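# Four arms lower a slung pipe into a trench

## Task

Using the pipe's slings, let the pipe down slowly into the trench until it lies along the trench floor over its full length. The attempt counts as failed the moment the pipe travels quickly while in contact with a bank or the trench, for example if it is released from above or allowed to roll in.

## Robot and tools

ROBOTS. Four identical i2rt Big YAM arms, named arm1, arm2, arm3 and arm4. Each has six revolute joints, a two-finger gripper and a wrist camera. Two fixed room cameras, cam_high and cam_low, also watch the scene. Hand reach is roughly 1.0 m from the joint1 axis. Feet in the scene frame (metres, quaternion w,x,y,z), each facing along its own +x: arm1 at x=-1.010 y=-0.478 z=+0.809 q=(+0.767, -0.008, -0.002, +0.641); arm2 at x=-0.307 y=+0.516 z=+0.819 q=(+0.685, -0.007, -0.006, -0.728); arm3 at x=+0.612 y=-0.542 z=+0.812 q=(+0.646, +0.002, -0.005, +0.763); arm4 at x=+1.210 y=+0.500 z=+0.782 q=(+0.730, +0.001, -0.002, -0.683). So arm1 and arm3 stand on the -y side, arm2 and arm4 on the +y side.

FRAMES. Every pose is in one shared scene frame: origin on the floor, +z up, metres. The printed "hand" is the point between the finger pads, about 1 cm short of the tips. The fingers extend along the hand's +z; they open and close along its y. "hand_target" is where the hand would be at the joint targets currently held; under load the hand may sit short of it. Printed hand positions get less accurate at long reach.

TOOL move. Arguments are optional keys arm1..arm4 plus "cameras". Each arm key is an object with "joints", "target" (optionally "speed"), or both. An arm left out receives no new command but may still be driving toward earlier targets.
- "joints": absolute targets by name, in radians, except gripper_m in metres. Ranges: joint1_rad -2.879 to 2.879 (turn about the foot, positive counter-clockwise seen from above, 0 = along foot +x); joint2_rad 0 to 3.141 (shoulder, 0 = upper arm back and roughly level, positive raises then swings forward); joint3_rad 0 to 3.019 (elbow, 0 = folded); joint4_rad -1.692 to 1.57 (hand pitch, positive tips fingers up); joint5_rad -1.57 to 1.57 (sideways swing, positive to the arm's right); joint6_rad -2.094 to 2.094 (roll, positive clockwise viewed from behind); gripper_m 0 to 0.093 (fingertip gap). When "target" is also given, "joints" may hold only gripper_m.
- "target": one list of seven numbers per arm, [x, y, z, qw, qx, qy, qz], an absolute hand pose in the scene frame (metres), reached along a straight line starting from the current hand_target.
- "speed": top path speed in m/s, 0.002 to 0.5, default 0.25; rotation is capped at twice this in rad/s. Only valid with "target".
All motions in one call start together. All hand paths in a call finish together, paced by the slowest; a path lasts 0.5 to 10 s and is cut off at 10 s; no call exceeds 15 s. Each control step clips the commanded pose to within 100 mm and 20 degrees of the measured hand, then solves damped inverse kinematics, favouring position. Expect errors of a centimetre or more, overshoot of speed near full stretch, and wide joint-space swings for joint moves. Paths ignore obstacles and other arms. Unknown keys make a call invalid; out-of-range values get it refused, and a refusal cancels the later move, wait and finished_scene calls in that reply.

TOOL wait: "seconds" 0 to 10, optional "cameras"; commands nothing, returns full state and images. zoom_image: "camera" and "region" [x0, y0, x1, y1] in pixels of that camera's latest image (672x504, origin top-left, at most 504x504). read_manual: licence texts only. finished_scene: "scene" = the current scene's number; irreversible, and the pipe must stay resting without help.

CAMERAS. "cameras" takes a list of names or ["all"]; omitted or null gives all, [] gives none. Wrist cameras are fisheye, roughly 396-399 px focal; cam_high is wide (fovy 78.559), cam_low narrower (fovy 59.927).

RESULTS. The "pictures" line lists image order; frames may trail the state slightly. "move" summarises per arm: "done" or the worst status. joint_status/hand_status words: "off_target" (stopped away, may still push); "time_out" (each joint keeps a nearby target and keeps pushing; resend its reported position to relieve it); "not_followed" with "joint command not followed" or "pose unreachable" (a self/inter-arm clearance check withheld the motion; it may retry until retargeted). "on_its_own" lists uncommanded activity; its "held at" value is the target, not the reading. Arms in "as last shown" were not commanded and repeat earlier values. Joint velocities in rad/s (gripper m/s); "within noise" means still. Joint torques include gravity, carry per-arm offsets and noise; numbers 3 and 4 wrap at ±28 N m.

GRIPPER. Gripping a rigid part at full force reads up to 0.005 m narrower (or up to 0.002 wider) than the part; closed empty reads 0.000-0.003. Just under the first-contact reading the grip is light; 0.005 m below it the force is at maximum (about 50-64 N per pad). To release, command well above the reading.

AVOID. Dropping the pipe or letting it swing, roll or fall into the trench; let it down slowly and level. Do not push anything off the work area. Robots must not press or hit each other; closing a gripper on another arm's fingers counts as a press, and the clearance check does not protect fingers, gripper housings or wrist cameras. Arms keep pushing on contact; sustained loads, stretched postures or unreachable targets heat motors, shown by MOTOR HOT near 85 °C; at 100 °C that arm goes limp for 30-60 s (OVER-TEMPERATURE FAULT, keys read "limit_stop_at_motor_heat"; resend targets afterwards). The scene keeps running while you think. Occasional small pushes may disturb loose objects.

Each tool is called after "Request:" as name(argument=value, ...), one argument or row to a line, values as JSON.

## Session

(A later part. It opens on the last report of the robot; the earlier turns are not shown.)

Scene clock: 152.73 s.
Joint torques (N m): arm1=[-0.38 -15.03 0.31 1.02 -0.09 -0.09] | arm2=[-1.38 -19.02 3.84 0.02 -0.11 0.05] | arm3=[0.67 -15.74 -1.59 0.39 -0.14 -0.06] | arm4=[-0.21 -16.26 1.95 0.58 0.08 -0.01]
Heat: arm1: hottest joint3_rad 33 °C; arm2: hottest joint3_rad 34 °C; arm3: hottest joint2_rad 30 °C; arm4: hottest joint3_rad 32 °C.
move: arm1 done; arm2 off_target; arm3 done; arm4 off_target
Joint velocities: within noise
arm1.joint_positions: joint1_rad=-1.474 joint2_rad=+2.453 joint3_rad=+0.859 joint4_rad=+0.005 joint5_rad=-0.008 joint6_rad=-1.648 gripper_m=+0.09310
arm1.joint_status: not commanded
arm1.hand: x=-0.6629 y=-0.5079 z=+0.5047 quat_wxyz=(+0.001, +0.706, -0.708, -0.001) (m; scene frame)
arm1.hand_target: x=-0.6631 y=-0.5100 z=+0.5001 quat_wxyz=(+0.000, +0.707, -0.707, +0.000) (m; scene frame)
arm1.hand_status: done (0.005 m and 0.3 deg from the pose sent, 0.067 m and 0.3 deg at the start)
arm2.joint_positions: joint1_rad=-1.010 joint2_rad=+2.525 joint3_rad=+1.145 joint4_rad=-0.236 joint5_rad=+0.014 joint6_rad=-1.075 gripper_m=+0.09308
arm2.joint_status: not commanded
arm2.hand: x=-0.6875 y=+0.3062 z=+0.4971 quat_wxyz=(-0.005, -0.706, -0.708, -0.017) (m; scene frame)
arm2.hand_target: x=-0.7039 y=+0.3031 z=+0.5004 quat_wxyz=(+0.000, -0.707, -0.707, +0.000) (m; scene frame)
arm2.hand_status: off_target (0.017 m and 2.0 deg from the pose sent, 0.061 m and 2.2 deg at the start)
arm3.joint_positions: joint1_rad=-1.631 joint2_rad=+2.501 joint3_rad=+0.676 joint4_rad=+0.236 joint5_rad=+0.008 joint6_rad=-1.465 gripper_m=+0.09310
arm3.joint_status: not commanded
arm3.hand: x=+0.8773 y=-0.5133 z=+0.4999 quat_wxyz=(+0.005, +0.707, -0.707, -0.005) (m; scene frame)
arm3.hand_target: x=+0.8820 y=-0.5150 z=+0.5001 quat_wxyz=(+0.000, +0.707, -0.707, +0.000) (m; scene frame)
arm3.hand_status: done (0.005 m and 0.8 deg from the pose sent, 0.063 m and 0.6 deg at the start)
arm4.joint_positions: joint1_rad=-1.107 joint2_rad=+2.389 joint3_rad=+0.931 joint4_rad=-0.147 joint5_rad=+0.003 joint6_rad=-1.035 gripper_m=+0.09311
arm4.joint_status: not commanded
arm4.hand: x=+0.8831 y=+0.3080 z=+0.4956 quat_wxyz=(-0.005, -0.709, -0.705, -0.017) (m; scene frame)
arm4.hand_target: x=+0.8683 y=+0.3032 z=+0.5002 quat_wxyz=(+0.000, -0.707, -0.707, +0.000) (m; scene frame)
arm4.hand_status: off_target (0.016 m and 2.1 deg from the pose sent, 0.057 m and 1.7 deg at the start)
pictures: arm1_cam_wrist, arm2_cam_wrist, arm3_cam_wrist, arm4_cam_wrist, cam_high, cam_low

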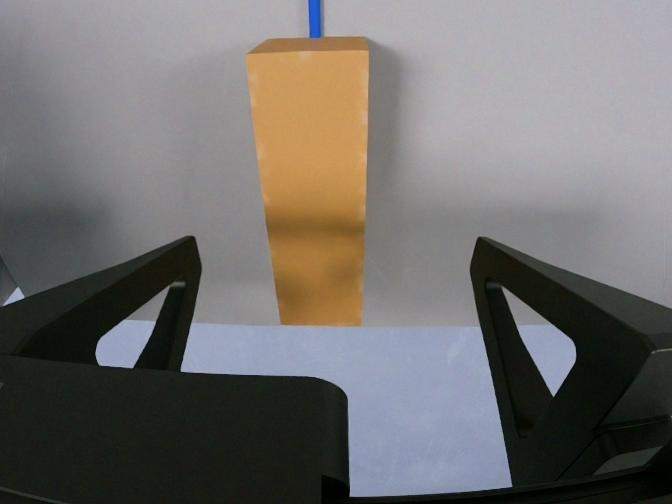

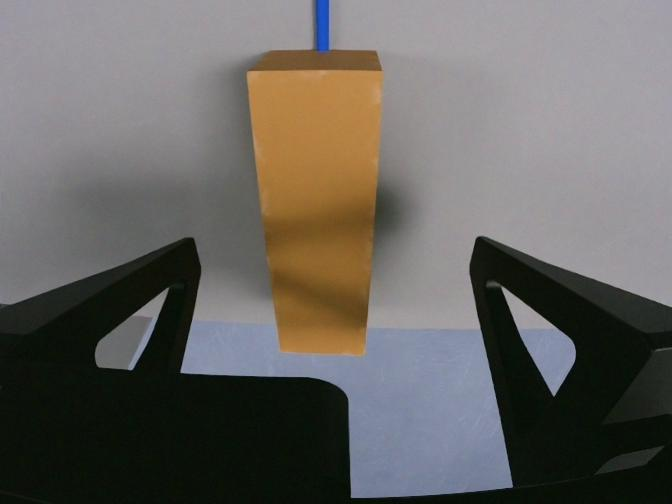

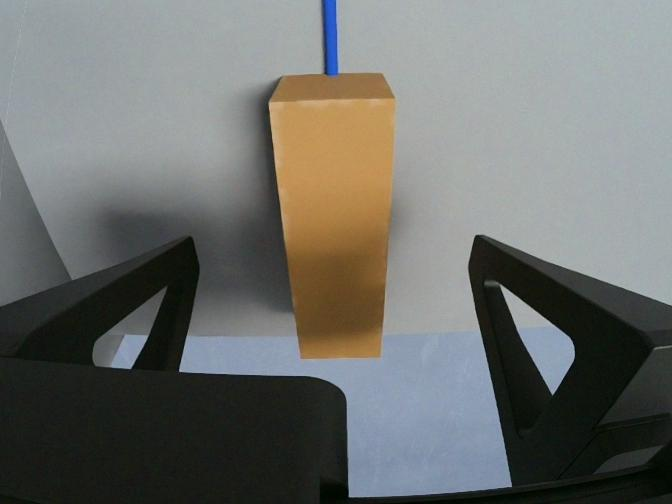

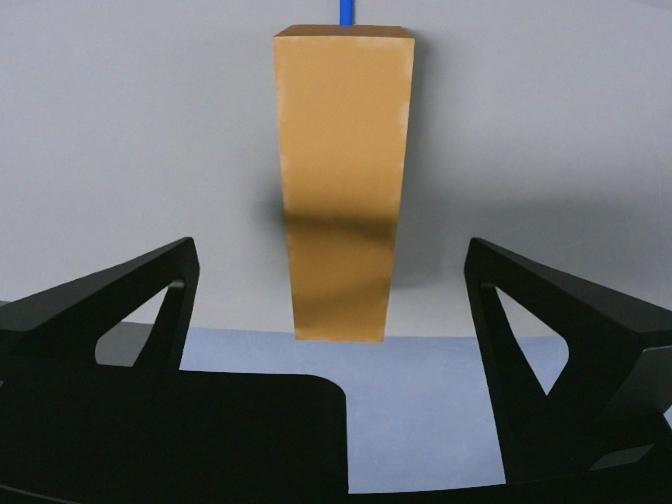

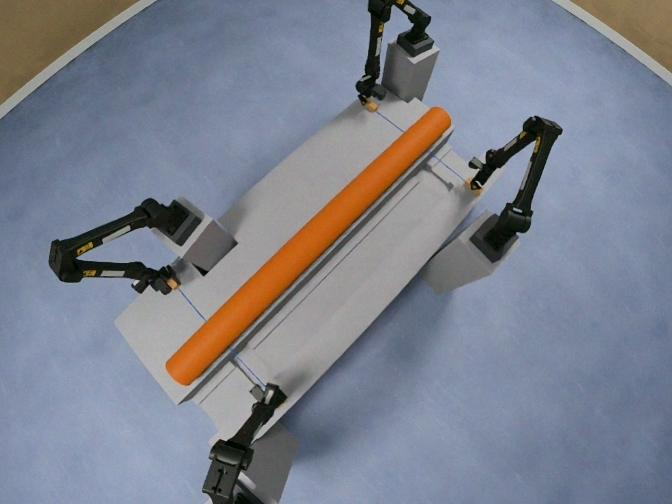

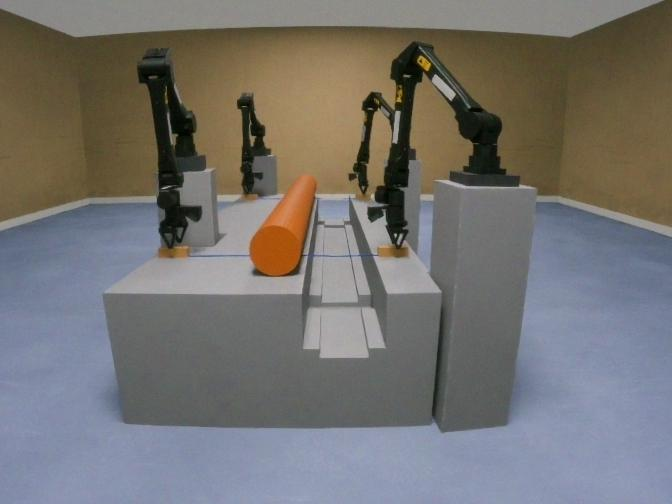

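Request:
move(
  arm1={"target": [-0.671, -0.51, 0.452, 0, 0.7071, -0.7071, 0], "speed": 0.1},
  arm2={"target": [-0.698, 0.306, 0.458, 0, -0.7071, -0.7071, 0], "speed": 0.1},
  arm3={"target": [0.882, -0.525, 0.455, 0, 0.7071, -0.7071, 0], "speed": 0.1},
  arm4={"target": [0.865, 0.303, 0.459, 0, -0.7071, -0.7071, 0], "speed": 0.1},
)

Request:
move(
  arm1={"joints": {"gripper_m": 0.02}},
  arm2={"joints": {"gripper_m": 0.02}},
  arm3={"joints": {"gripper_m": 0.02}},
  arm4={"joints": {"gripper_m": 0.02}},
)

Scene clock: 161.97 s.
Joint torques (N m): arm1=[-1.08 -14.15 -0.17 0.9 -0.1 -0.13] | arm2=[-1.49 -17.61 3.47 0.05 -0.18 0.06] | arm3=[0.56 -14.68 -1.69 0.49 -0.15 -0.09] | arm4=[-0.38 -14.86 1.95 0.68 -0.03 0.01]
Heat: arm1: hottest joint3_rad 32 °C; arm2: hottest joint3_rad 33 °C; arm3: hottest joint2_rad 30 °C; arm4: hottest joint3_rad 31 °C.
move: arm1 done; arm2 done; arm3 done; arm4 done
Joint velocities: within noise
arm1.joint_positions: joint1_rad=-1.474 joint2_rad=+2.592 joint3_rad=+0.920 joint4_rad=+0.087 joint5_rad=-0.008 joint6_rad=-1.650 gripper_m=+0.09310
arm1.joint_status: not commanded
arm1.hand: x=-0.6679 y=-0.5079 z=+0.4584 quat_wxyz=(+0.000, +0.706, -0.708, +0.001) (m; scene frame)
arm1.hand_target: x=-0.6710 y=-0.5100 z=+0.4522 quat_wxyz=(+0.000, +0.707, -0.707, +0.000) (m; scene frame)
arm1.hand_status: done (0.007 m and 0.1 deg from the pose sent, 0.053 m and 0.3 deg at the start)
arm2.joint_positions: joint1_rad=-1.010 joint2_rad=+2.614 joint3_rad=+1.191 joint4_rad=-0.175 joint5_rad=+0.015 joint6_rad=-1.076 gripper_m=+0.09305
arm2.joint_status: not commanded
arm2.hand: x=-0.6890 y=+0.3051 z=+0.4627 quat_wxyz=(-0.002, -0.705, -0.709, -0.008) (m; scene frame)
arm2.hand_target: x=-0.6979 y=+0.3061 z=+0.4582 quat_wxyz=(+0.000, -0.707, -0.707, +0.000) (m; scene frame)
arm2.hand_status: done (0.010 m and 1.0 deg from the pose sent, 0.040 m and 2.0 deg at the start)
arm3.joint_positions: joint1_rad=-1.669 joint2_rad=+2.628 joint3_rad=+0.757 joint4_rad=+0.295 joint5_rad=+0.008 joint6_rad=-1.502 gripper_m=+0.09307
arm3.joint_status: not commanded
arm3.hand: x=+0.8835 y=-0.5226 z=+0.4596 quat_wxyz=(+0.000, +0.706, -0.708, -0.001) (m; scene frame)
arm3.hand_target: x=+0.8820 y=-0.5249 z=+0.4550 quat_wxyz=(+0.000, +0.707, -0.707, +0.000) (m; scene frame)
arm3.hand_status: done (0.005 m and 0.2 deg from the pose sent, 0.047 m and 0.8 deg at the start)
arm4.joint_positions: joint1_rad=-1.108 joint2_rad=+2.482 joint3_rad=+0.992 joint4_rad=-0.096 joint5_rad=+0.006 joint6_rad=-1.040 gripper_m=+0.09308
arm4.joint_status: not commanded
arm4.hand: x=+0.8739 y=+0.3038 z=+0.4631 quat_wxyz=(-0.002, -0.708, -0.706, -0.009) (m; scene frame)
arm4.hand_target: x=+0.8651 y=+0.3031 z=+0.4593 quat_wxyz=(+0.000, -0.707, -0.707, +0.000) (m; scene frame)
arm4.hand_status: done (0.010 m and 1.1 deg from the pose sent, 0.041 m and 2.1 deg at the start)
pictures: arm1_cam_wrist, arm2_cam_wrist, arm3_cam_wrist, arm4_cam_wrist, cam_high, cam_low

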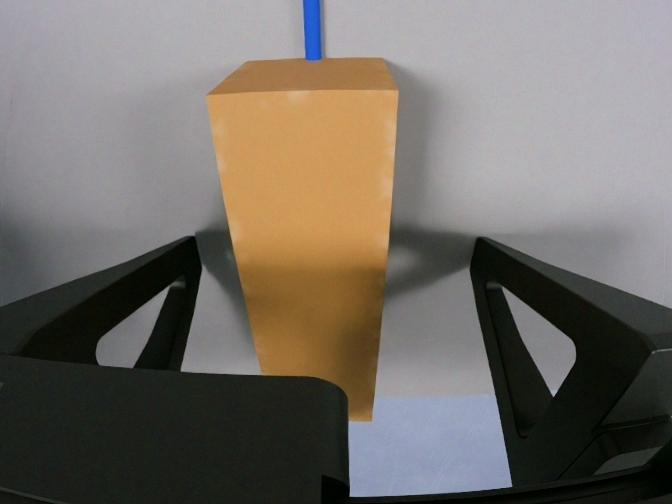

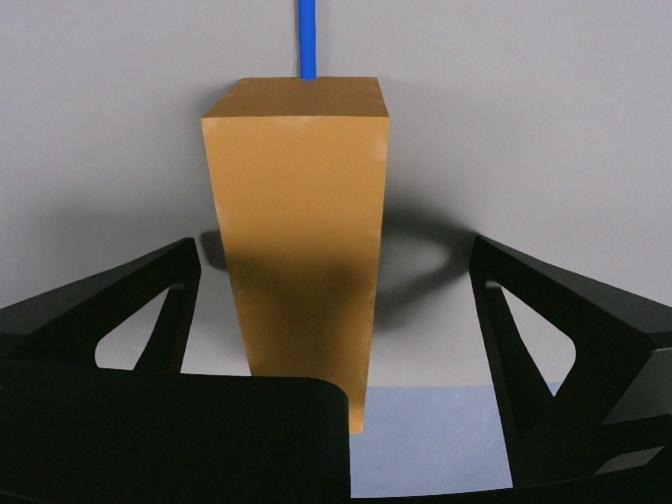

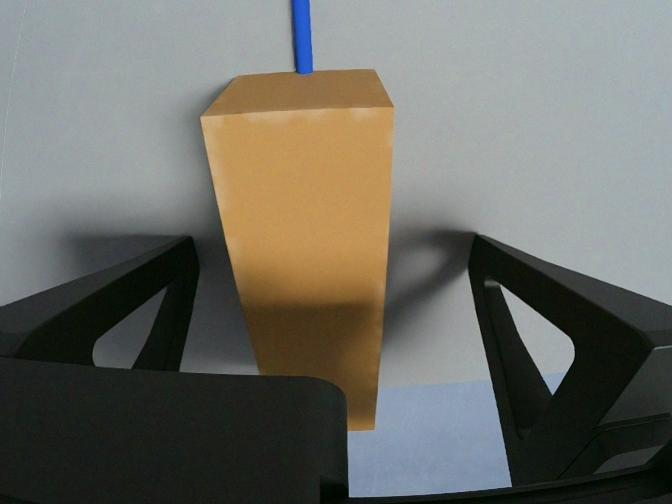

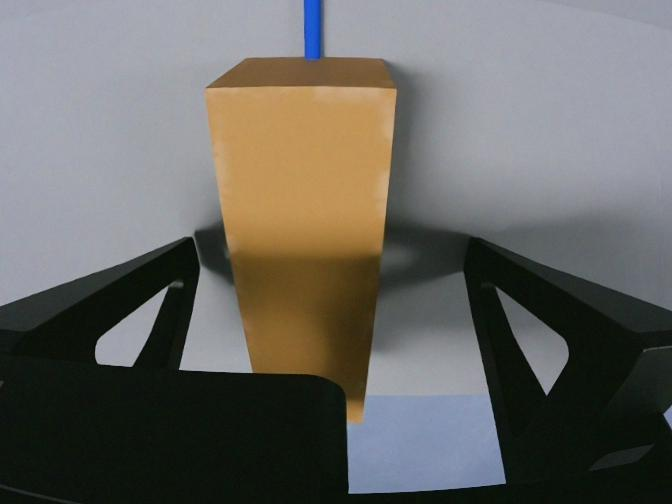

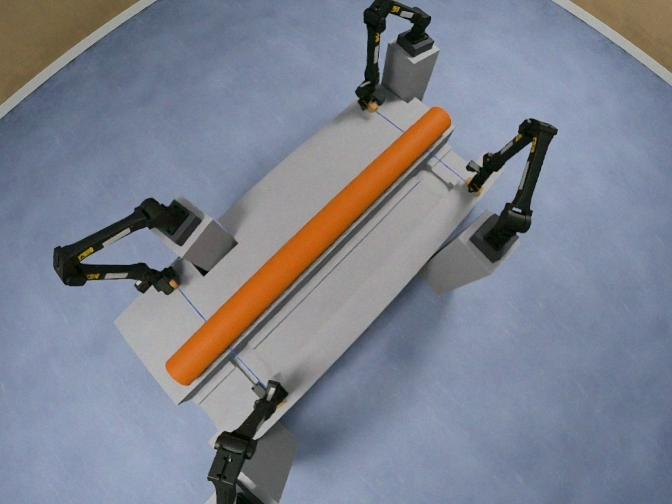

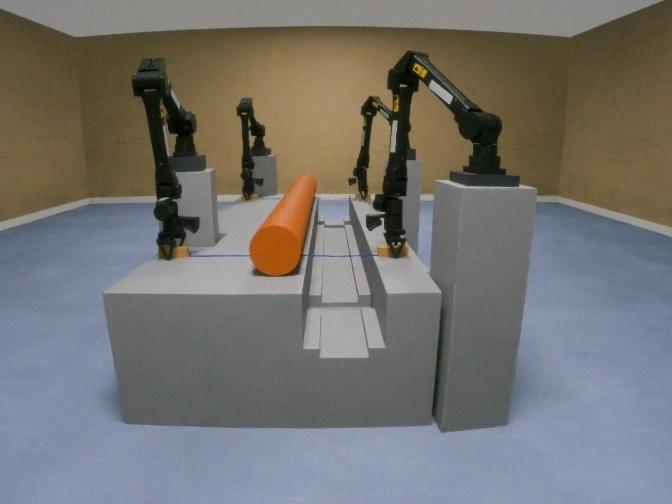

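Scene clock: 162.63 s.
Joint torques (N m): arm1=[-0.56 -14.39 -0.16 0.95 -0.06 -0.07] | arm2=[-1.49 -17.67 3.14 -0.01 -0.15 0.07] | arm3=[0.62 -14.68 -1.62 0.51 -0.16 -0.05] | arm4=[-0.26 -15.09 1.52 0.59 -0.01 0.02]
Heat: arm1: hottest joint3_rad 32 °C; arm2: hottest joint3_rad 33 °C; arm3: hottest joint2_rad 30 °C; arm4: hottest joint3_rad 31 °C.
move: arm1 off_target; arm2 off_target; arm3 off_target; arm4 off_target
Joint velocities: within noise
arm1.joint_positions: joint1_rad=-1.474 joint2_rad=+2.592 joint3_rad=+0.920 joint4_rad=+0.088 joint5_rad=-0.008 joint6_rad=-1.650 gripper_m=+0.03390
arm1.joint_status: gripper_m off_target (ended at +0.03392, target +0.02000)
arm1.hand: x=-0.6678 y=-0.5079 z=+0.4584 quat_wxyz=(-0.001, +0.707, -0.708, +0.001) (m; scene frame)
arm1.hand_target: x=-0.6710 y=-0.5100 z=+0.4522 quat_wxyz=(+0.000, +0.707, -0.707, +0.000) (m; scene frame)
arm1.hand_status: not commanded
arm2.joint_positions: joint1_rad=-1.010 joint2_rad=+2.614 joint3_rad=+1.195 joint4_rad=-0.174 joint5_rad=+0.014 joint6_rad=-1.077 gripper_m=+0.03432
arm2.joint_status: gripper_m off_target (ended at +0.03436, target +0.02000)
arm2.hand: x=-0.6913 y=+0.3039 z=+0.4627 quat_wxyz=(-0.002, -0.705, -0.709, -0.006) (m; scene frame)
arm2.hand_target: x=-0.6978 y=+0.3061 z=+0.4582 quat_wxyz=(+0.000, -0.707, -0.707, +0.000) (m; scene frame)
arm2.hand_status: not commanded
arm3.joint_positions: joint1_rad=-1.669 joint2_rad=+2.628 joint3_rad=+0.756 joint4_rad=+0.295 joint5_rad=+0.008 joint6_rad=-1.505 gripper_m=+0.03475
arm3.joint_status: gripper_m off_target (ended at +0.03478, target +0.02000)
arm3.hand: x=+0.8828 y=-0.5227 z=+0.4597 quat_wxyz=(+0.000, +0.708, -0.707, -0.001) (m; scene frame)
arm3.hand_target: x=+0.8820 y=-0.5250 z=+0.4551 quat_wxyz=(+0.000, +0.707, -0.707, +0.000) (m; scene frame)
arm3.hand_status: not commanded
arm4.joint_positions: joint1_rad=-1.110 joint2_rad=+2.484 joint3_rad=+0.999 joint4_rad=-0.093 joint5_rad=+0.005 joint6_rad=-1.041 gripper_m=+0.03475
arm4.joint_status: gripper_m off_target (ended at +0.03478, target +0.02000)
arm4.hand: x=+0.8703 y=+0.3022 z=+0.4626 quat_wxyz=(-0.001, -0.708, -0.706, -0.005) (m; scene frame)
arm4.hand_target: x=+0.8652 y=+0.3031 z=+0.4592 quat_wxyz=(+0.000, -0.707, -0.707, +0.000) (m; scene frame)
arm4.hand_status: not commanded
pictures: arm1_cam_wrist, arm2_cam_wrist, arm3_cam_wrist, arm4_cam_wrist, cam_high, cam_low

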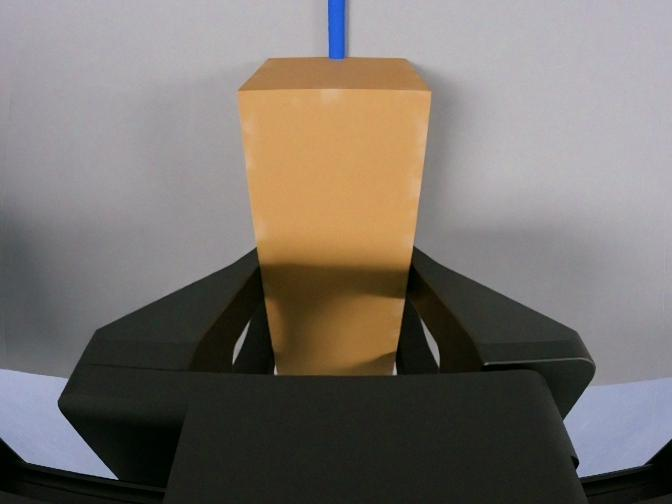

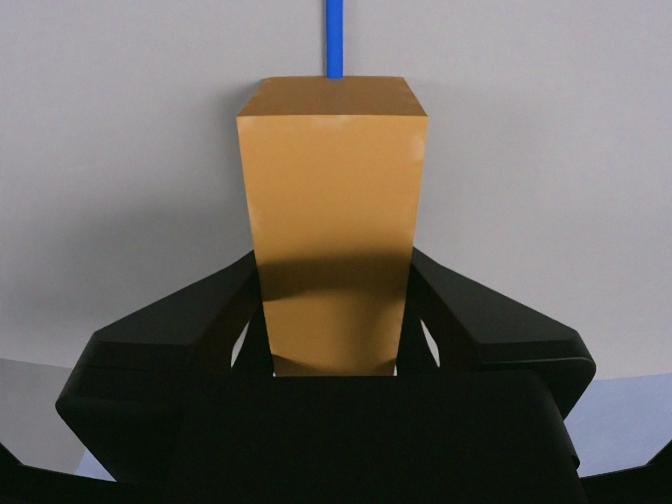

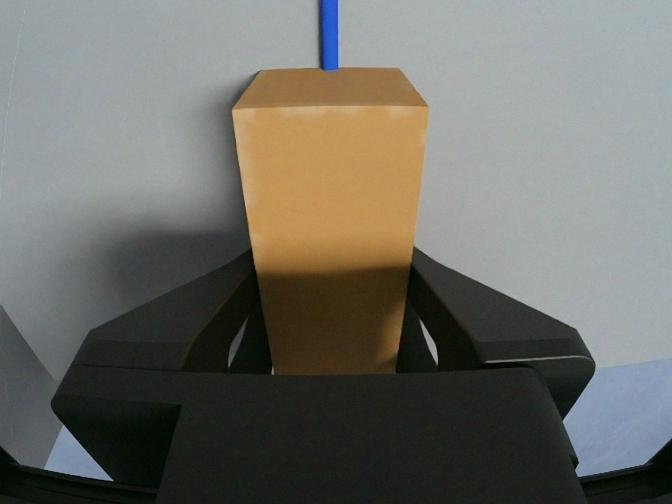

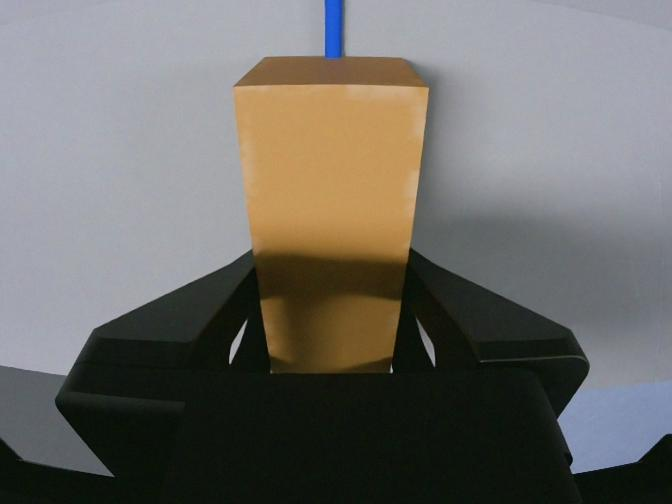

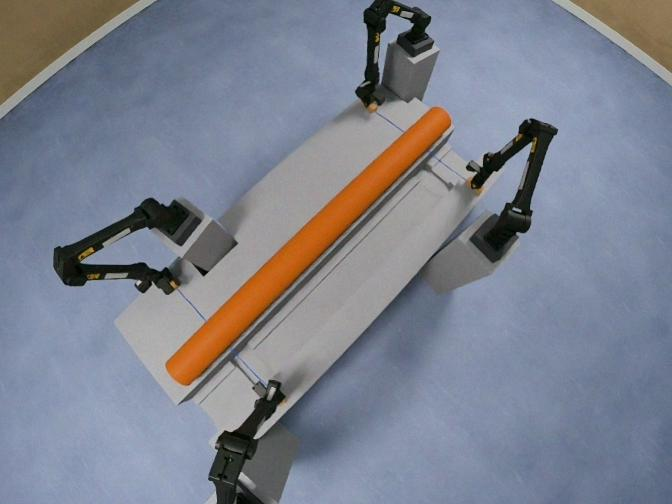

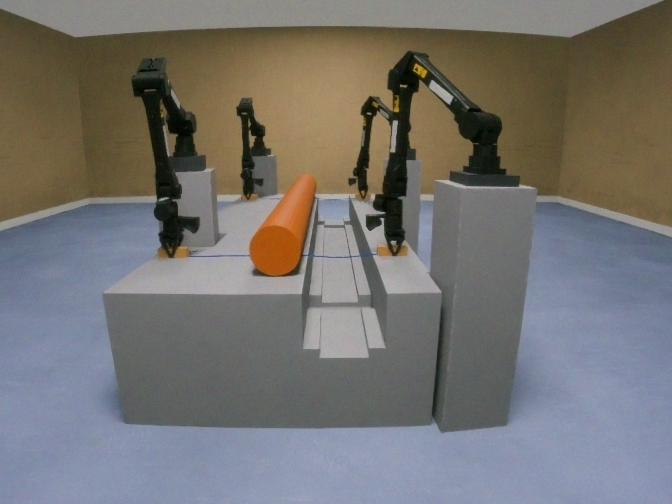

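Request:
zoom_image(
  camera="cam_low",
  region=[230, 160, 450, 370],
)

Request:
zoom_image(
  camera="cam_high",
  region=[110, 230, 320, 440],
)

Scaled by 2.291.

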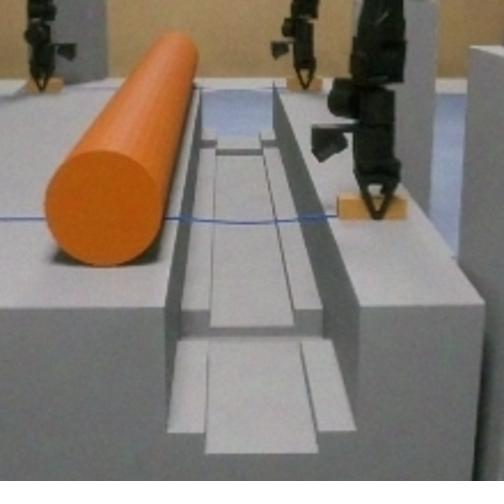

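Scaled by 2.400.

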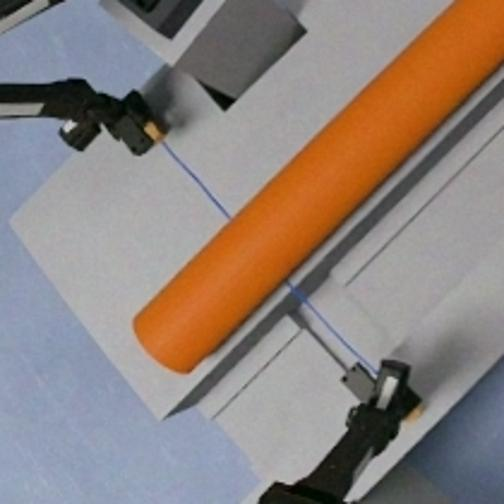

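Request:
move(
  arm1={"target": [-0.675, -0.35, 0.70, 0, 0.7071, -0.7071, 0], "speed": 0.15},
  arm2={"target": [-0.695, 0.15, 0.70, 0, -0.7071, -0.7071, 0], "speed": 0.15},
  arm3={"target": [0.879, -0.35, 0.70, 0, 0.7071, -0.7071, 0], "speed": 0.15},
  arm4={"target": [0.868, 0.15, 0.70, 0, -0.7071, -0.7071, 0], "speed": 0.15},
)

Scene clock: 216.27 s.
Joint torques (N m): arm1=[0.15 -14.21 4.89 0.1 -0.12 0.09] | arm2=[0.21 -20.31 9.52 -0.91 -0.17 0.16] | arm3=[1.44 -14.33 4.3 -0.36 -0.25 0.11] | arm4=[0.73 -18.26 7.66 -0.32 -0.01 0.31]
Heat: arm1: hottest joint2_rad 31 °C; arm2: hottest joint2_rad 35 °C; arm3: hottest joint2_rad 30 °C; arm4: hottest joint3_rad 30 °C.
move: arm1 done; arm2 off_target; arm3 off_target; arm4 off_target
Joint velocities: within noise
arm1.joint_positions: joint1_rad=-1.032 joint2_rad=+1.857 joint3_rad=+0.722 joint4_rad=-0.456 joint5_rad=-0.013 joint6_rad=-1.216 gripper_m=+0.03390
arm1.joint_status: not commanded
arm1.hand: x=-0.6818 y=-0.3540 z=+0.6947 quat_wxyz=(+0.005, +0.709, -0.705, -0.002) (m; scene frame)
arm1.hand_target: x=-0.6752 y=-0.3500 z=+0.6999 quat_wxyz=(+0.000, +0.707, -0.707, +0.000) (m; scene frame)
arm1.hand_status: done (0.010 m and 0.7 deg from the pose sent, 0.289 m and 0.1 deg at the start)
arm2.joint_positions: joint1_rad=-0.761 joint2_rad=+2.160 joint3_rad=+1.254 joint4_rad=-0.709 joint5_rad=+0.012 joint6_rad=-0.820 gripper_m=+0.03432
arm2.joint_status: not commanded
arm2.hand: x=-0.6853 y=+0.1659 z=+0.6877 quat_wxyz=(+0.000, -0.708, -0.706, -0.015) (m; scene frame)
arm2.hand_target: x=-0.6945 y=+0.1503 z=+0.7002 quat_wxyz=(+0.000, -0.707, -0.707, +0.000) (m; scene frame)
arm2.hand_status: off_target (0.022 m and 1.8 deg from the pose sent, 0.283 m and 0.8 deg at the start)
arm3.joint_positions: joint1_rad=-1.112 joint2_rad=+1.820 joint3_rad=+0.634 joint4_rad=-0.408 joint5_rad=+0.007 joint6_rad=-0.951 gripper_m=+0.03475
arm3.joint_status: not commanded
arm3.hand: x=+0.8720 y=-0.3565 z=+0.6955 quat_wxyz=(+0.007, +0.709, -0.706, -0.001) (m; scene frame)
arm3.hand_target: x=+0.8790 y=-0.3501 z=+0.7000 quat_wxyz=(+0.000, +0.707, -0.707, +0.000) (m; scene frame)
arm3.hand_status: off_target (0.011 m and 0.9 deg from the pose sent, 0.296 m and 0.2 deg at the start)
arm4.joint_positions: joint1_rad=-0.843 joint2_rad=+2.001 joint3_rad=+1.097 joint4_rad=-0.711 joint5_rad=+0.005 joint6_rad=-0.786 gripper_m=+0.03475
arm4.joint_status: not commanded
arm4.hand: x=+0.8818 y=+0.1676 z=+0.6821 quat_wxyz=(+0.000, -0.704, -0.710, -0.023) (m; scene frame)
arm4.hand_target: x=+0.8685 y=+0.1504 z=+0.7003 quat_wxyz=(+0.000, -0.707, -0.707, +0.000) (m; scene frame)
arm4.hand_status: off_target (0.029 m and 2.7 deg from the pose sent, 0.282 m and 0.6 deg at the start)
pictures: arm1_cam_wrist, arm2_cam_wrist, arm3_cam_wrist, arm4_cam_wrist, cam_high, cam_low

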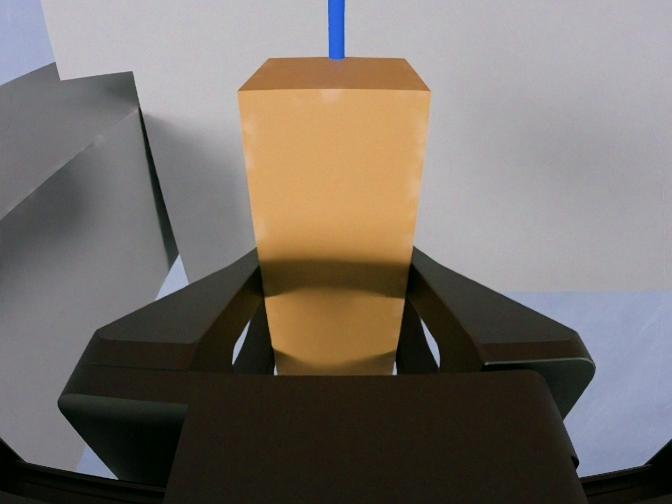

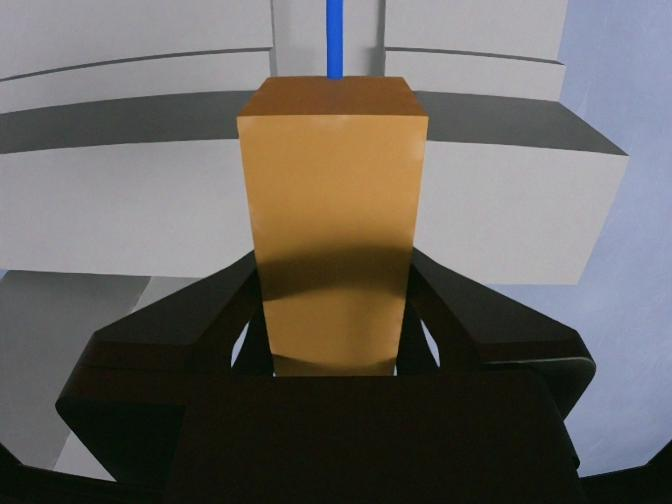

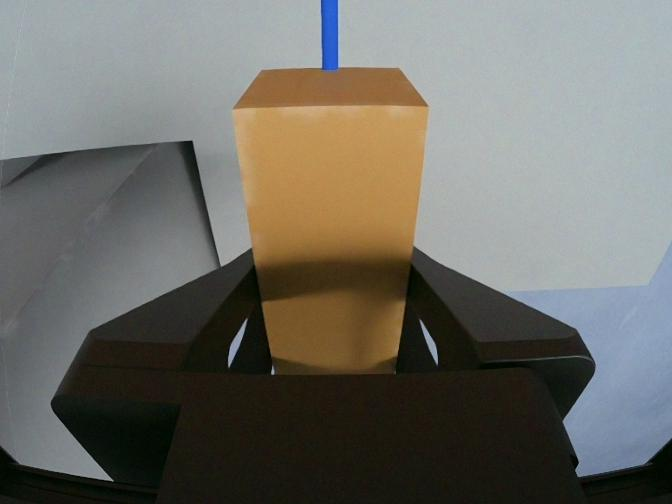

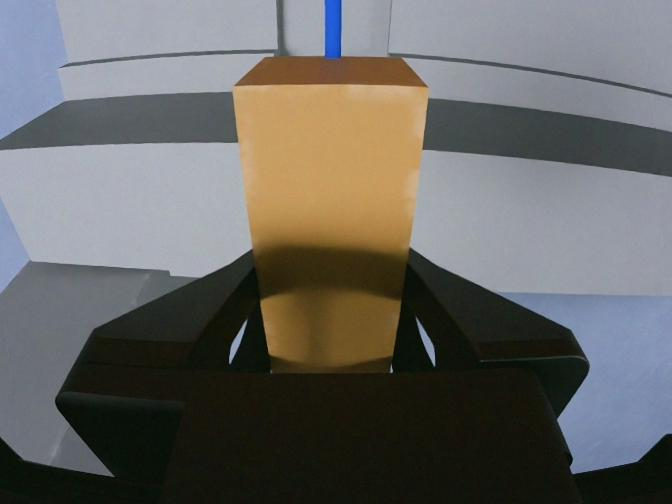

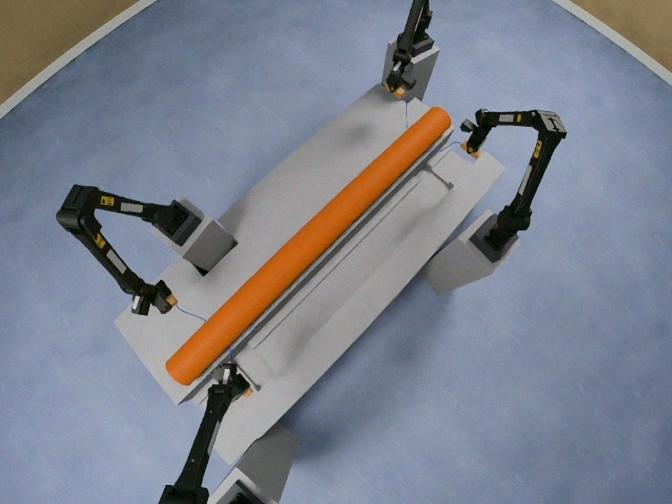

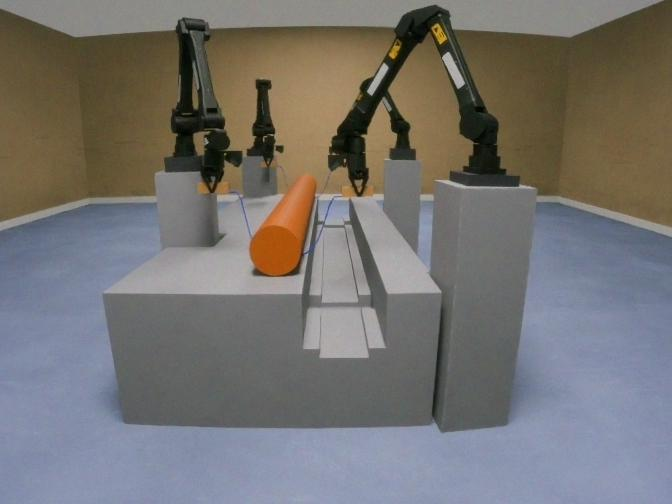

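Request:
move(
  arm1={"target": [-0.673, -0.348, 0.80, 0, 0.7071, -0.7071, 0], "speed": 0.08},
  arm2={"target": [-0.70, 0.137, 0.808, 0, -0.7071, -0.7071, 0], "speed": 0.08},
  arm3={"target": [0.882, -0.345, 0.80, 0, 0.7071, -0.7071, 0], "speed": 0.08},
  arm4={"target": [0.862, 0.135, 0.812, 0, -0.7071, -0.7071, 0], "speed": 0.08},
)

Scene clock: 222.23 s.
Joint torques (N m): arm1=[-1.14 -17.38 8.99 -1.31 0.33 -0.12] | arm2=[-1.55 -27.16 12.12 -2.54 0.14 0.04] | arm3=[0.38 -18.2 7.56 -1.62 0.01 -0.04] | arm4=[-0.38 -24.12 10.4 -1.81 0.11 0.14]
Heat: arm1: hottest joint2_rad 31 °C; arm2: hottest joint2_rad 35 °C; arm3: hottest joint2_rad 30 °C; arm4: hottest joint3_rad 30 °C.
move: arm1 off_target; arm2 off_target; arm3 off_target; arm4 off_target
Joint velocities: within noise
arm1.joint_positions: joint1_rad=-1.012 joint2_rad=+1.659 joint3_rad=+0.739 joint4_rad=-0.727 joint5_rad=-0.022 joint6_rad=-1.196 gripper_m=+0.03390
arm1.joint_status: not commanded
arm1.hand: x=-0.6994 y=-0.3508 z=+0.7647 quat_wxyz=(+0.029, +0.709, -0.705, -0.017) (m; scene frame)
arm1.hand_target: x=-0.6741 y=-0.3482 z=+0.7983 quat_wxyz=(+0.000, +0.707, -0.707, +0.001) (m; scene frame)
arm1.hand_status: off_target (0.044 m and 3.8 deg from the pose sent, 0.106 m and 0.7 deg at the start)
arm2.joint_positions: joint1_rad=-0.726 joint2_rad=+2.070 joint3_rad=+1.308 joint4_rad=-0.906 joint5_rad=+0.005 joint6_rad=-0.792 gripper_m=+0.03432
arm2.joint_status: not commanded
arm2.hand: x=-0.6732 y=+0.1521 z=+0.7484 quat_wxyz=(-0.003, -0.705, -0.708, -0.042) (m; scene frame)
arm2.hand_target: x=-0.6982 y=+0.1388 z=+0.8062 quat_wxyz=(+0.000, -0.707, -0.707, +0.001) (m; scene frame)
arm2.hand_status: off_target (0.067 m and 4.8 deg from the pose sent, 0.125 m and 1.8 deg at the start)
arm3.joint_positions: joint1_rad=-1.091 joint2_rad=+1.603 joint3_rad=+0.671 joint4_rad=-0.714 joint5_rad=+0.001 joint6_rad=-0.931 gripper_m=+0.03475
arm3.joint_status: not commanded
arm3.hand: x=+0.8613 y=-0.3554 z=+0.7697 quat_wxyz=(+0.033, +0.709, -0.705, -0.007) (m; scene frame)
arm3.hand_target: x=+0.8812 y=-0.3454 z=+0.7984 quat_wxyz=(+0.000, +0.707, -0.707, +0.000) (m; scene frame)
arm3.hand_status: off_target (0.038 m and 3.8 deg from the pose sent, 0.106 m and 0.9 deg at the start)
arm4.joint_positions: joint1_rad=-0.814 joint2_rad=+1.902 joint3_rad=+1.182 joint4_rad=-0.946 joint5_rad=+0.003 joint6_rad=-0.757 gripper_m=+0.03475
arm4.joint_status: not commanded
arm4.hand: x=+0.8874 y=+0.1535 z=+0.7513 quat_wxyz=(+0.001, -0.703, -0.710, -0.048) (m; scene frame)
arm4.hand_target: x=+0.8641 y=+0.1372 z=+0.8100 quat_wxyz=(+0.000, -0.707, -0.707, +0.000) (m; scene frame)
arm4.hand_status: off_target (0.068 m and 5.5 deg from the pose sent, 0.135 m and 2.7 deg at the start)
pictures: arm1_cam_wrist, arm2_cam_wrist, arm3_cam_wrist, arm4_cam_wrist, cam_high, cam_low

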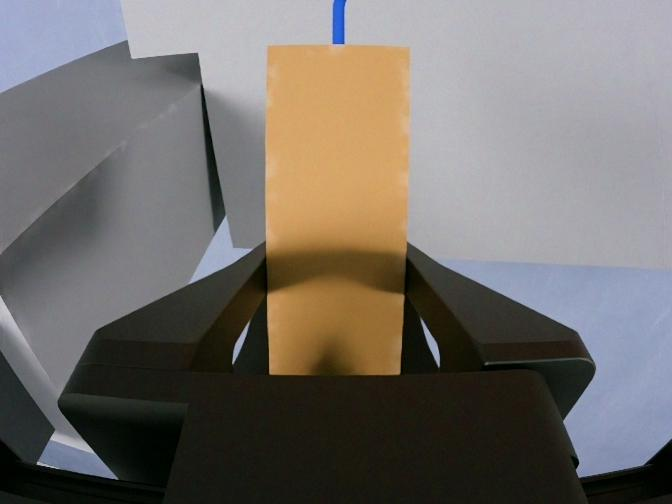

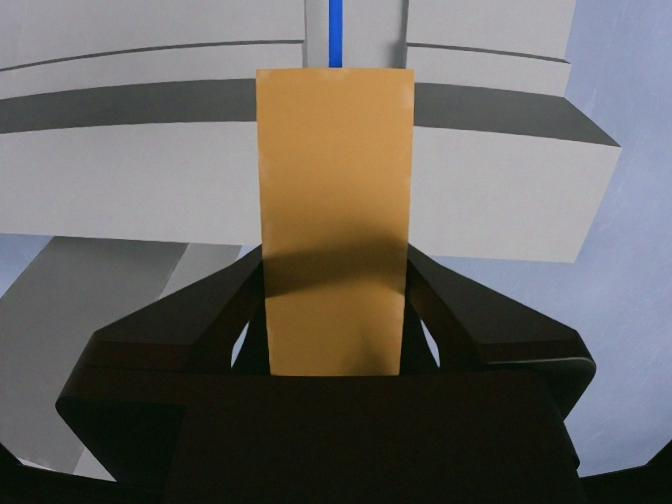

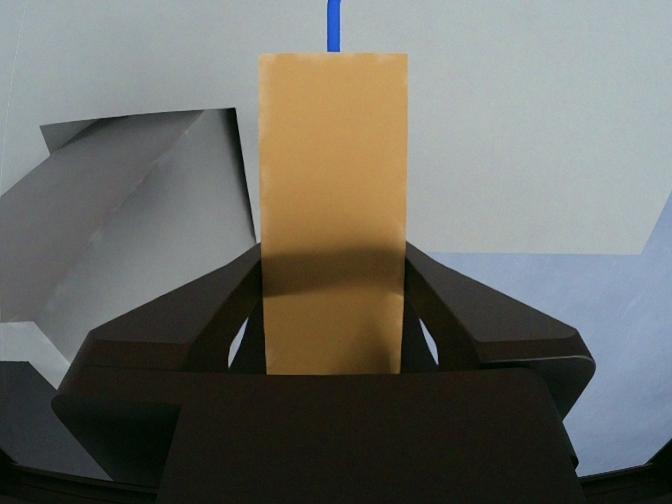

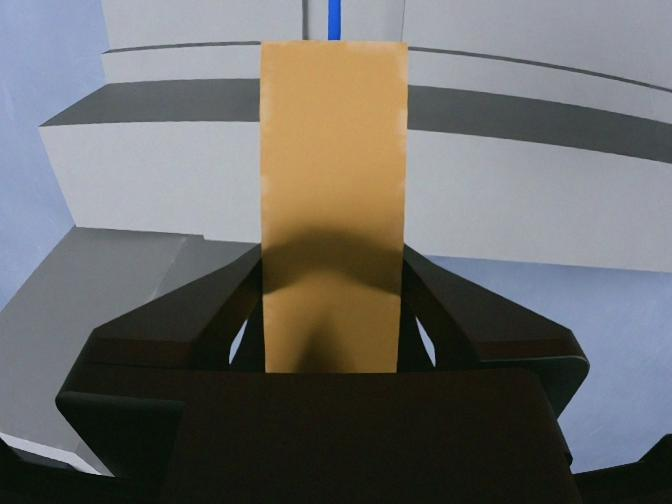

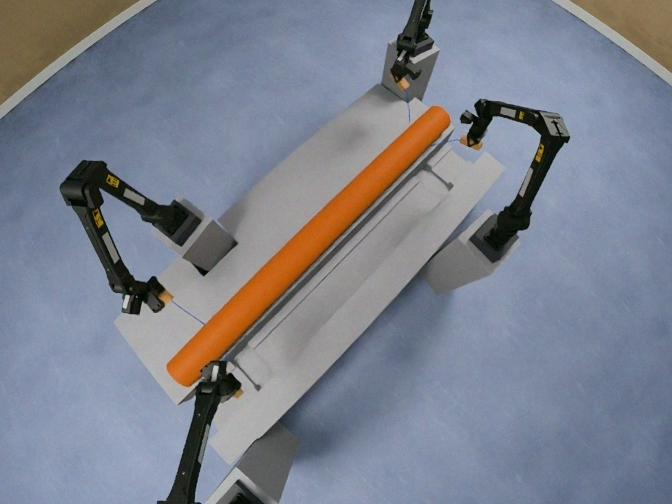

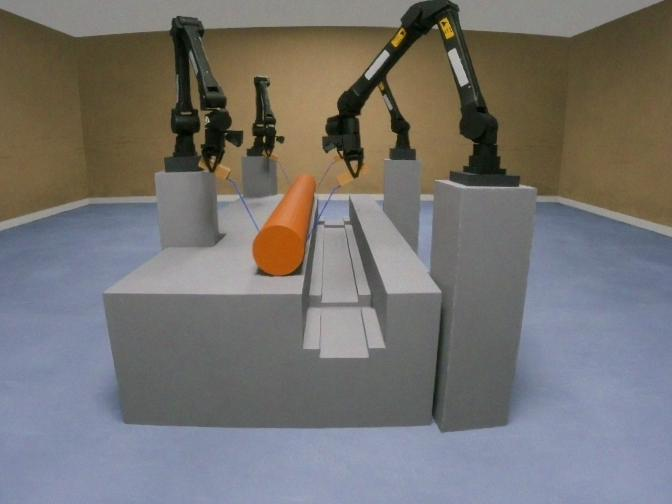

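Request:
move(
  arm1={"target": [-0.655, -0.345, 0.86, 0, 0.7071, -0.7071, 0], "speed": 0.08},
  arm2={"target": [-0.71, 0.14, 0.888, 0, -0.7071, -0.7071, 0], "speed": 0.08},
  arm3={"target": [0.902, -0.34, 0.855, 0, 0.7071, -0.7071, 0], "speed": 0.08},
  arm4={"target": [0.850, 0.137, 0.888, 0, -0.7071, -0.7071, 0], "speed": 0.08},
)

Scene clock: 227.90 s.
Joint torques (N m): arm1=[-2.32 -17.38 10.99 -1.36 0.6 -0.23] | arm2=[-2.61 -29.1 14.82 -3.11 0.21 -0.1] | arm3=[-1.03 -20.31 9.55 -2.06 0.43 -0.18] | arm4=[-1.73 -27.75 12.36 -2.7 0.34 -0.07]
Heat: arm1: hottest joint2_rad 32 °C; arm2: hottest joint2_rad 35 °C; arm3: hottest joint2_rad 31 °C; arm4: hottest joint3_rad 31 °C.
move: arm1 off_target; arm2 off_target; arm3 off_target; arm4 off_target
Joint velocities: within noise
arm1.joint_positions: joint1_rad=-1.012 joint2_rad=+1.589 joint3_rad=+0.832 joint4_rad=-0.914 joint5_rad=-0.027 joint6_rad=-1.195 gripper_m=+0.03390
arm1.joint_status: not commanded
arm1.hand: x=-0.6873 y=-0.3443 z=+0.8130 quat_wxyz=(+0.039, +0.708, -0.705, -0.024) (m; scene frame)
arm1.hand_target: x=-0.6573 y=-0.3454 z=+0.8579 quat_wxyz=(+0.000, +0.707, -0.707, +0.001) (m; scene frame)
arm1.hand_status: off_target (0.057 m and 5.3 deg from the pose sent, 0.105 m and 3.8 deg at the start)
arm2.joint_positions: joint1_rad=-0.726 joint2_rad=+1.998 joint3_rad=+1.370 joint4_rad=-1.072 joint5_rad=+0.006 joint6_rad=-0.792 gripper_m=+0.03433
arm2.joint_status: not commanded
arm2.hand: x=-0.6747 y=+0.1514 z=+0.8051 quat_wxyz=(-0.003, -0.704, -0.708, -0.058) (m; scene frame)
arm2.hand_target: x=-0.7060 y=+0.1432 z=+0.8847 quat_wxyz=(+0.001, -0.707, -0.707, +0.001) (m; scene frame)
arm2.hand_status: off_target (0.091 m and 6.7 deg from the pose sent, 0.145 m and 4.8 deg at the start; pose on its path clipped on 6 of 57 steps)
arm3.joint_positions: joint1_rad=-1.091 joint2_rad=+1.549 joint3_rad=+0.763 joint4_rad=-0.886 joint5_rad=-0.006 joint6_rad=-0.936 gripper_m=+0.03475
arm3.joint_status: not commanded
arm3.hand: x=+0.8728 y=-0.3454 z=+0.8106 quat_wxyz=(+0.044, +0.710, -0.703, -0.013) (m; scene frame)
arm3.hand_target: x=+0.9002 y=-0.3407 z=+0.8523 quat_wxyz=(+0.000, +0.707, -0.707, +0.001) (m; scene frame)
arm3.hand_status: off_target (0.053 m and 5.3 deg from the pose sent, 0.096 m and 3.8 deg at the start)
arm4.joint_positions: joint1_rad=-0.813 joint2_rad=+1.861 joint3_rad=+1.265 joint4_rad=-1.102 joint5_rad=+0.000 joint6_rad=-0.756 gripper_m=+0.03475
arm4.joint_status: not commanded
arm4.hand: x=+0.8830 y=+0.1476 z=+0.7971 quat_wxyz=(-0.001, -0.702, -0.709, -0.064) (m; scene frame)
arm4.hand_target: x=+0.8545 y=+0.1407 z=+0.8826 quat_wxyz=(+0.002, -0.707, -0.707, +0.001) (m; scene frame)
arm4.hand_status: off_target (0.097 m and 7.4 deg from the pose sent, 0.143 m and 5.5 deg at the start; pose on its path clipped on 25 of 57 steps)
pictures: arm1_cam_wrist, arm2_cam_wrist, arm3_cam_wrist, arm4_cam_wrist, cam_high, cam_low

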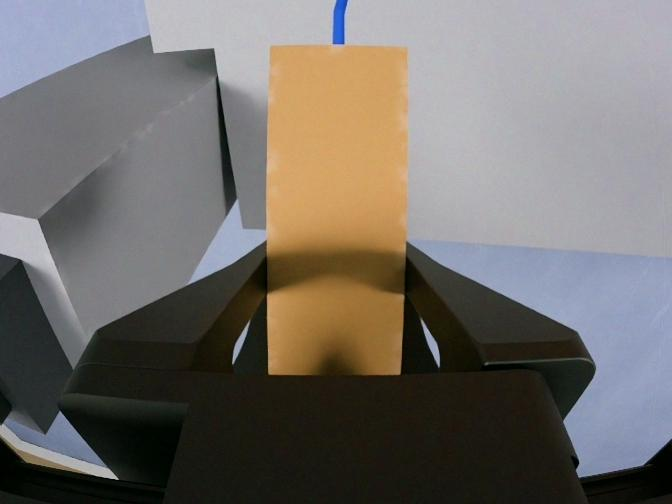

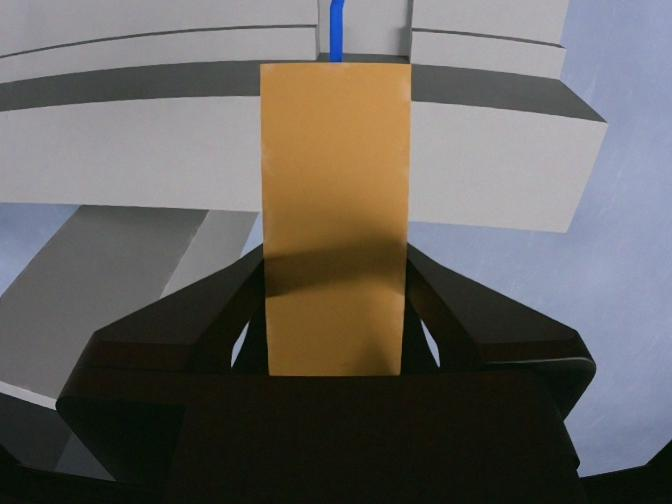

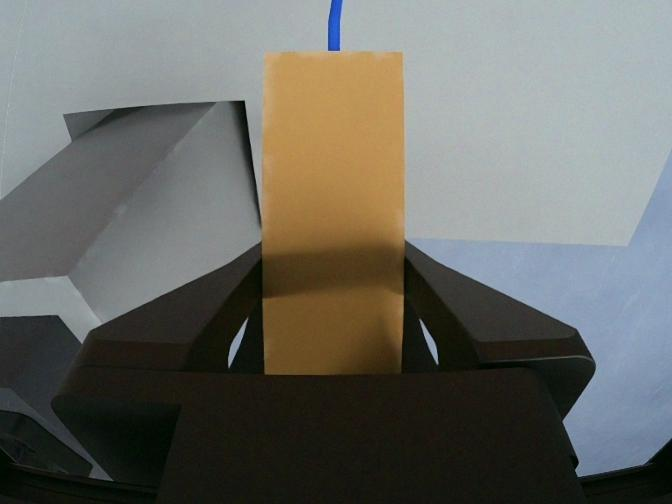

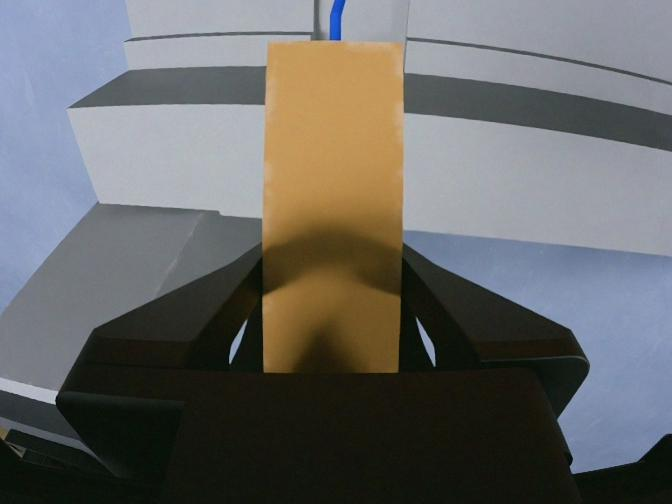

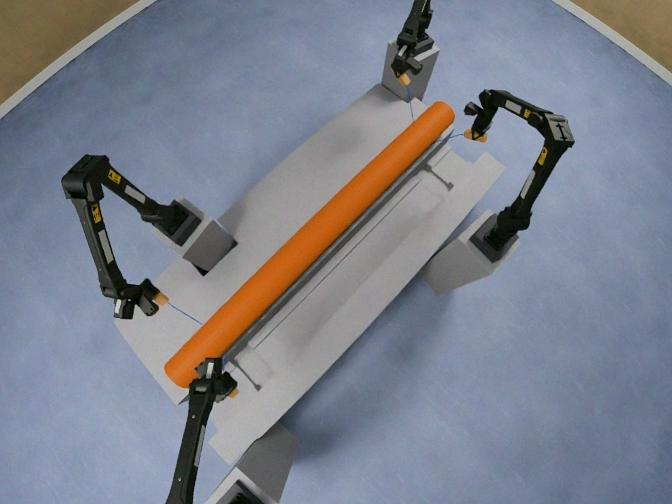

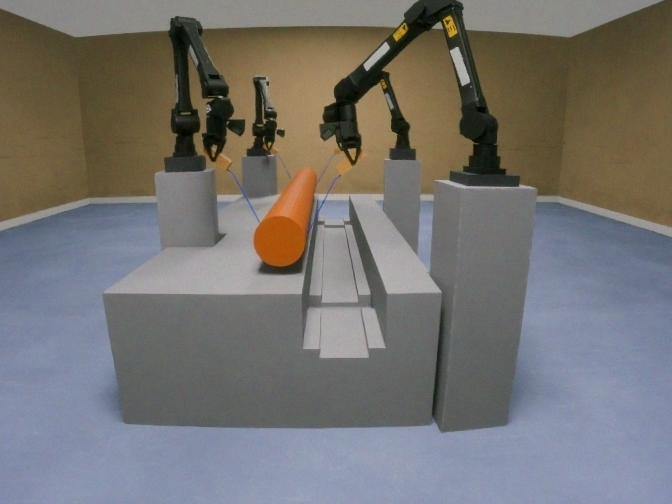

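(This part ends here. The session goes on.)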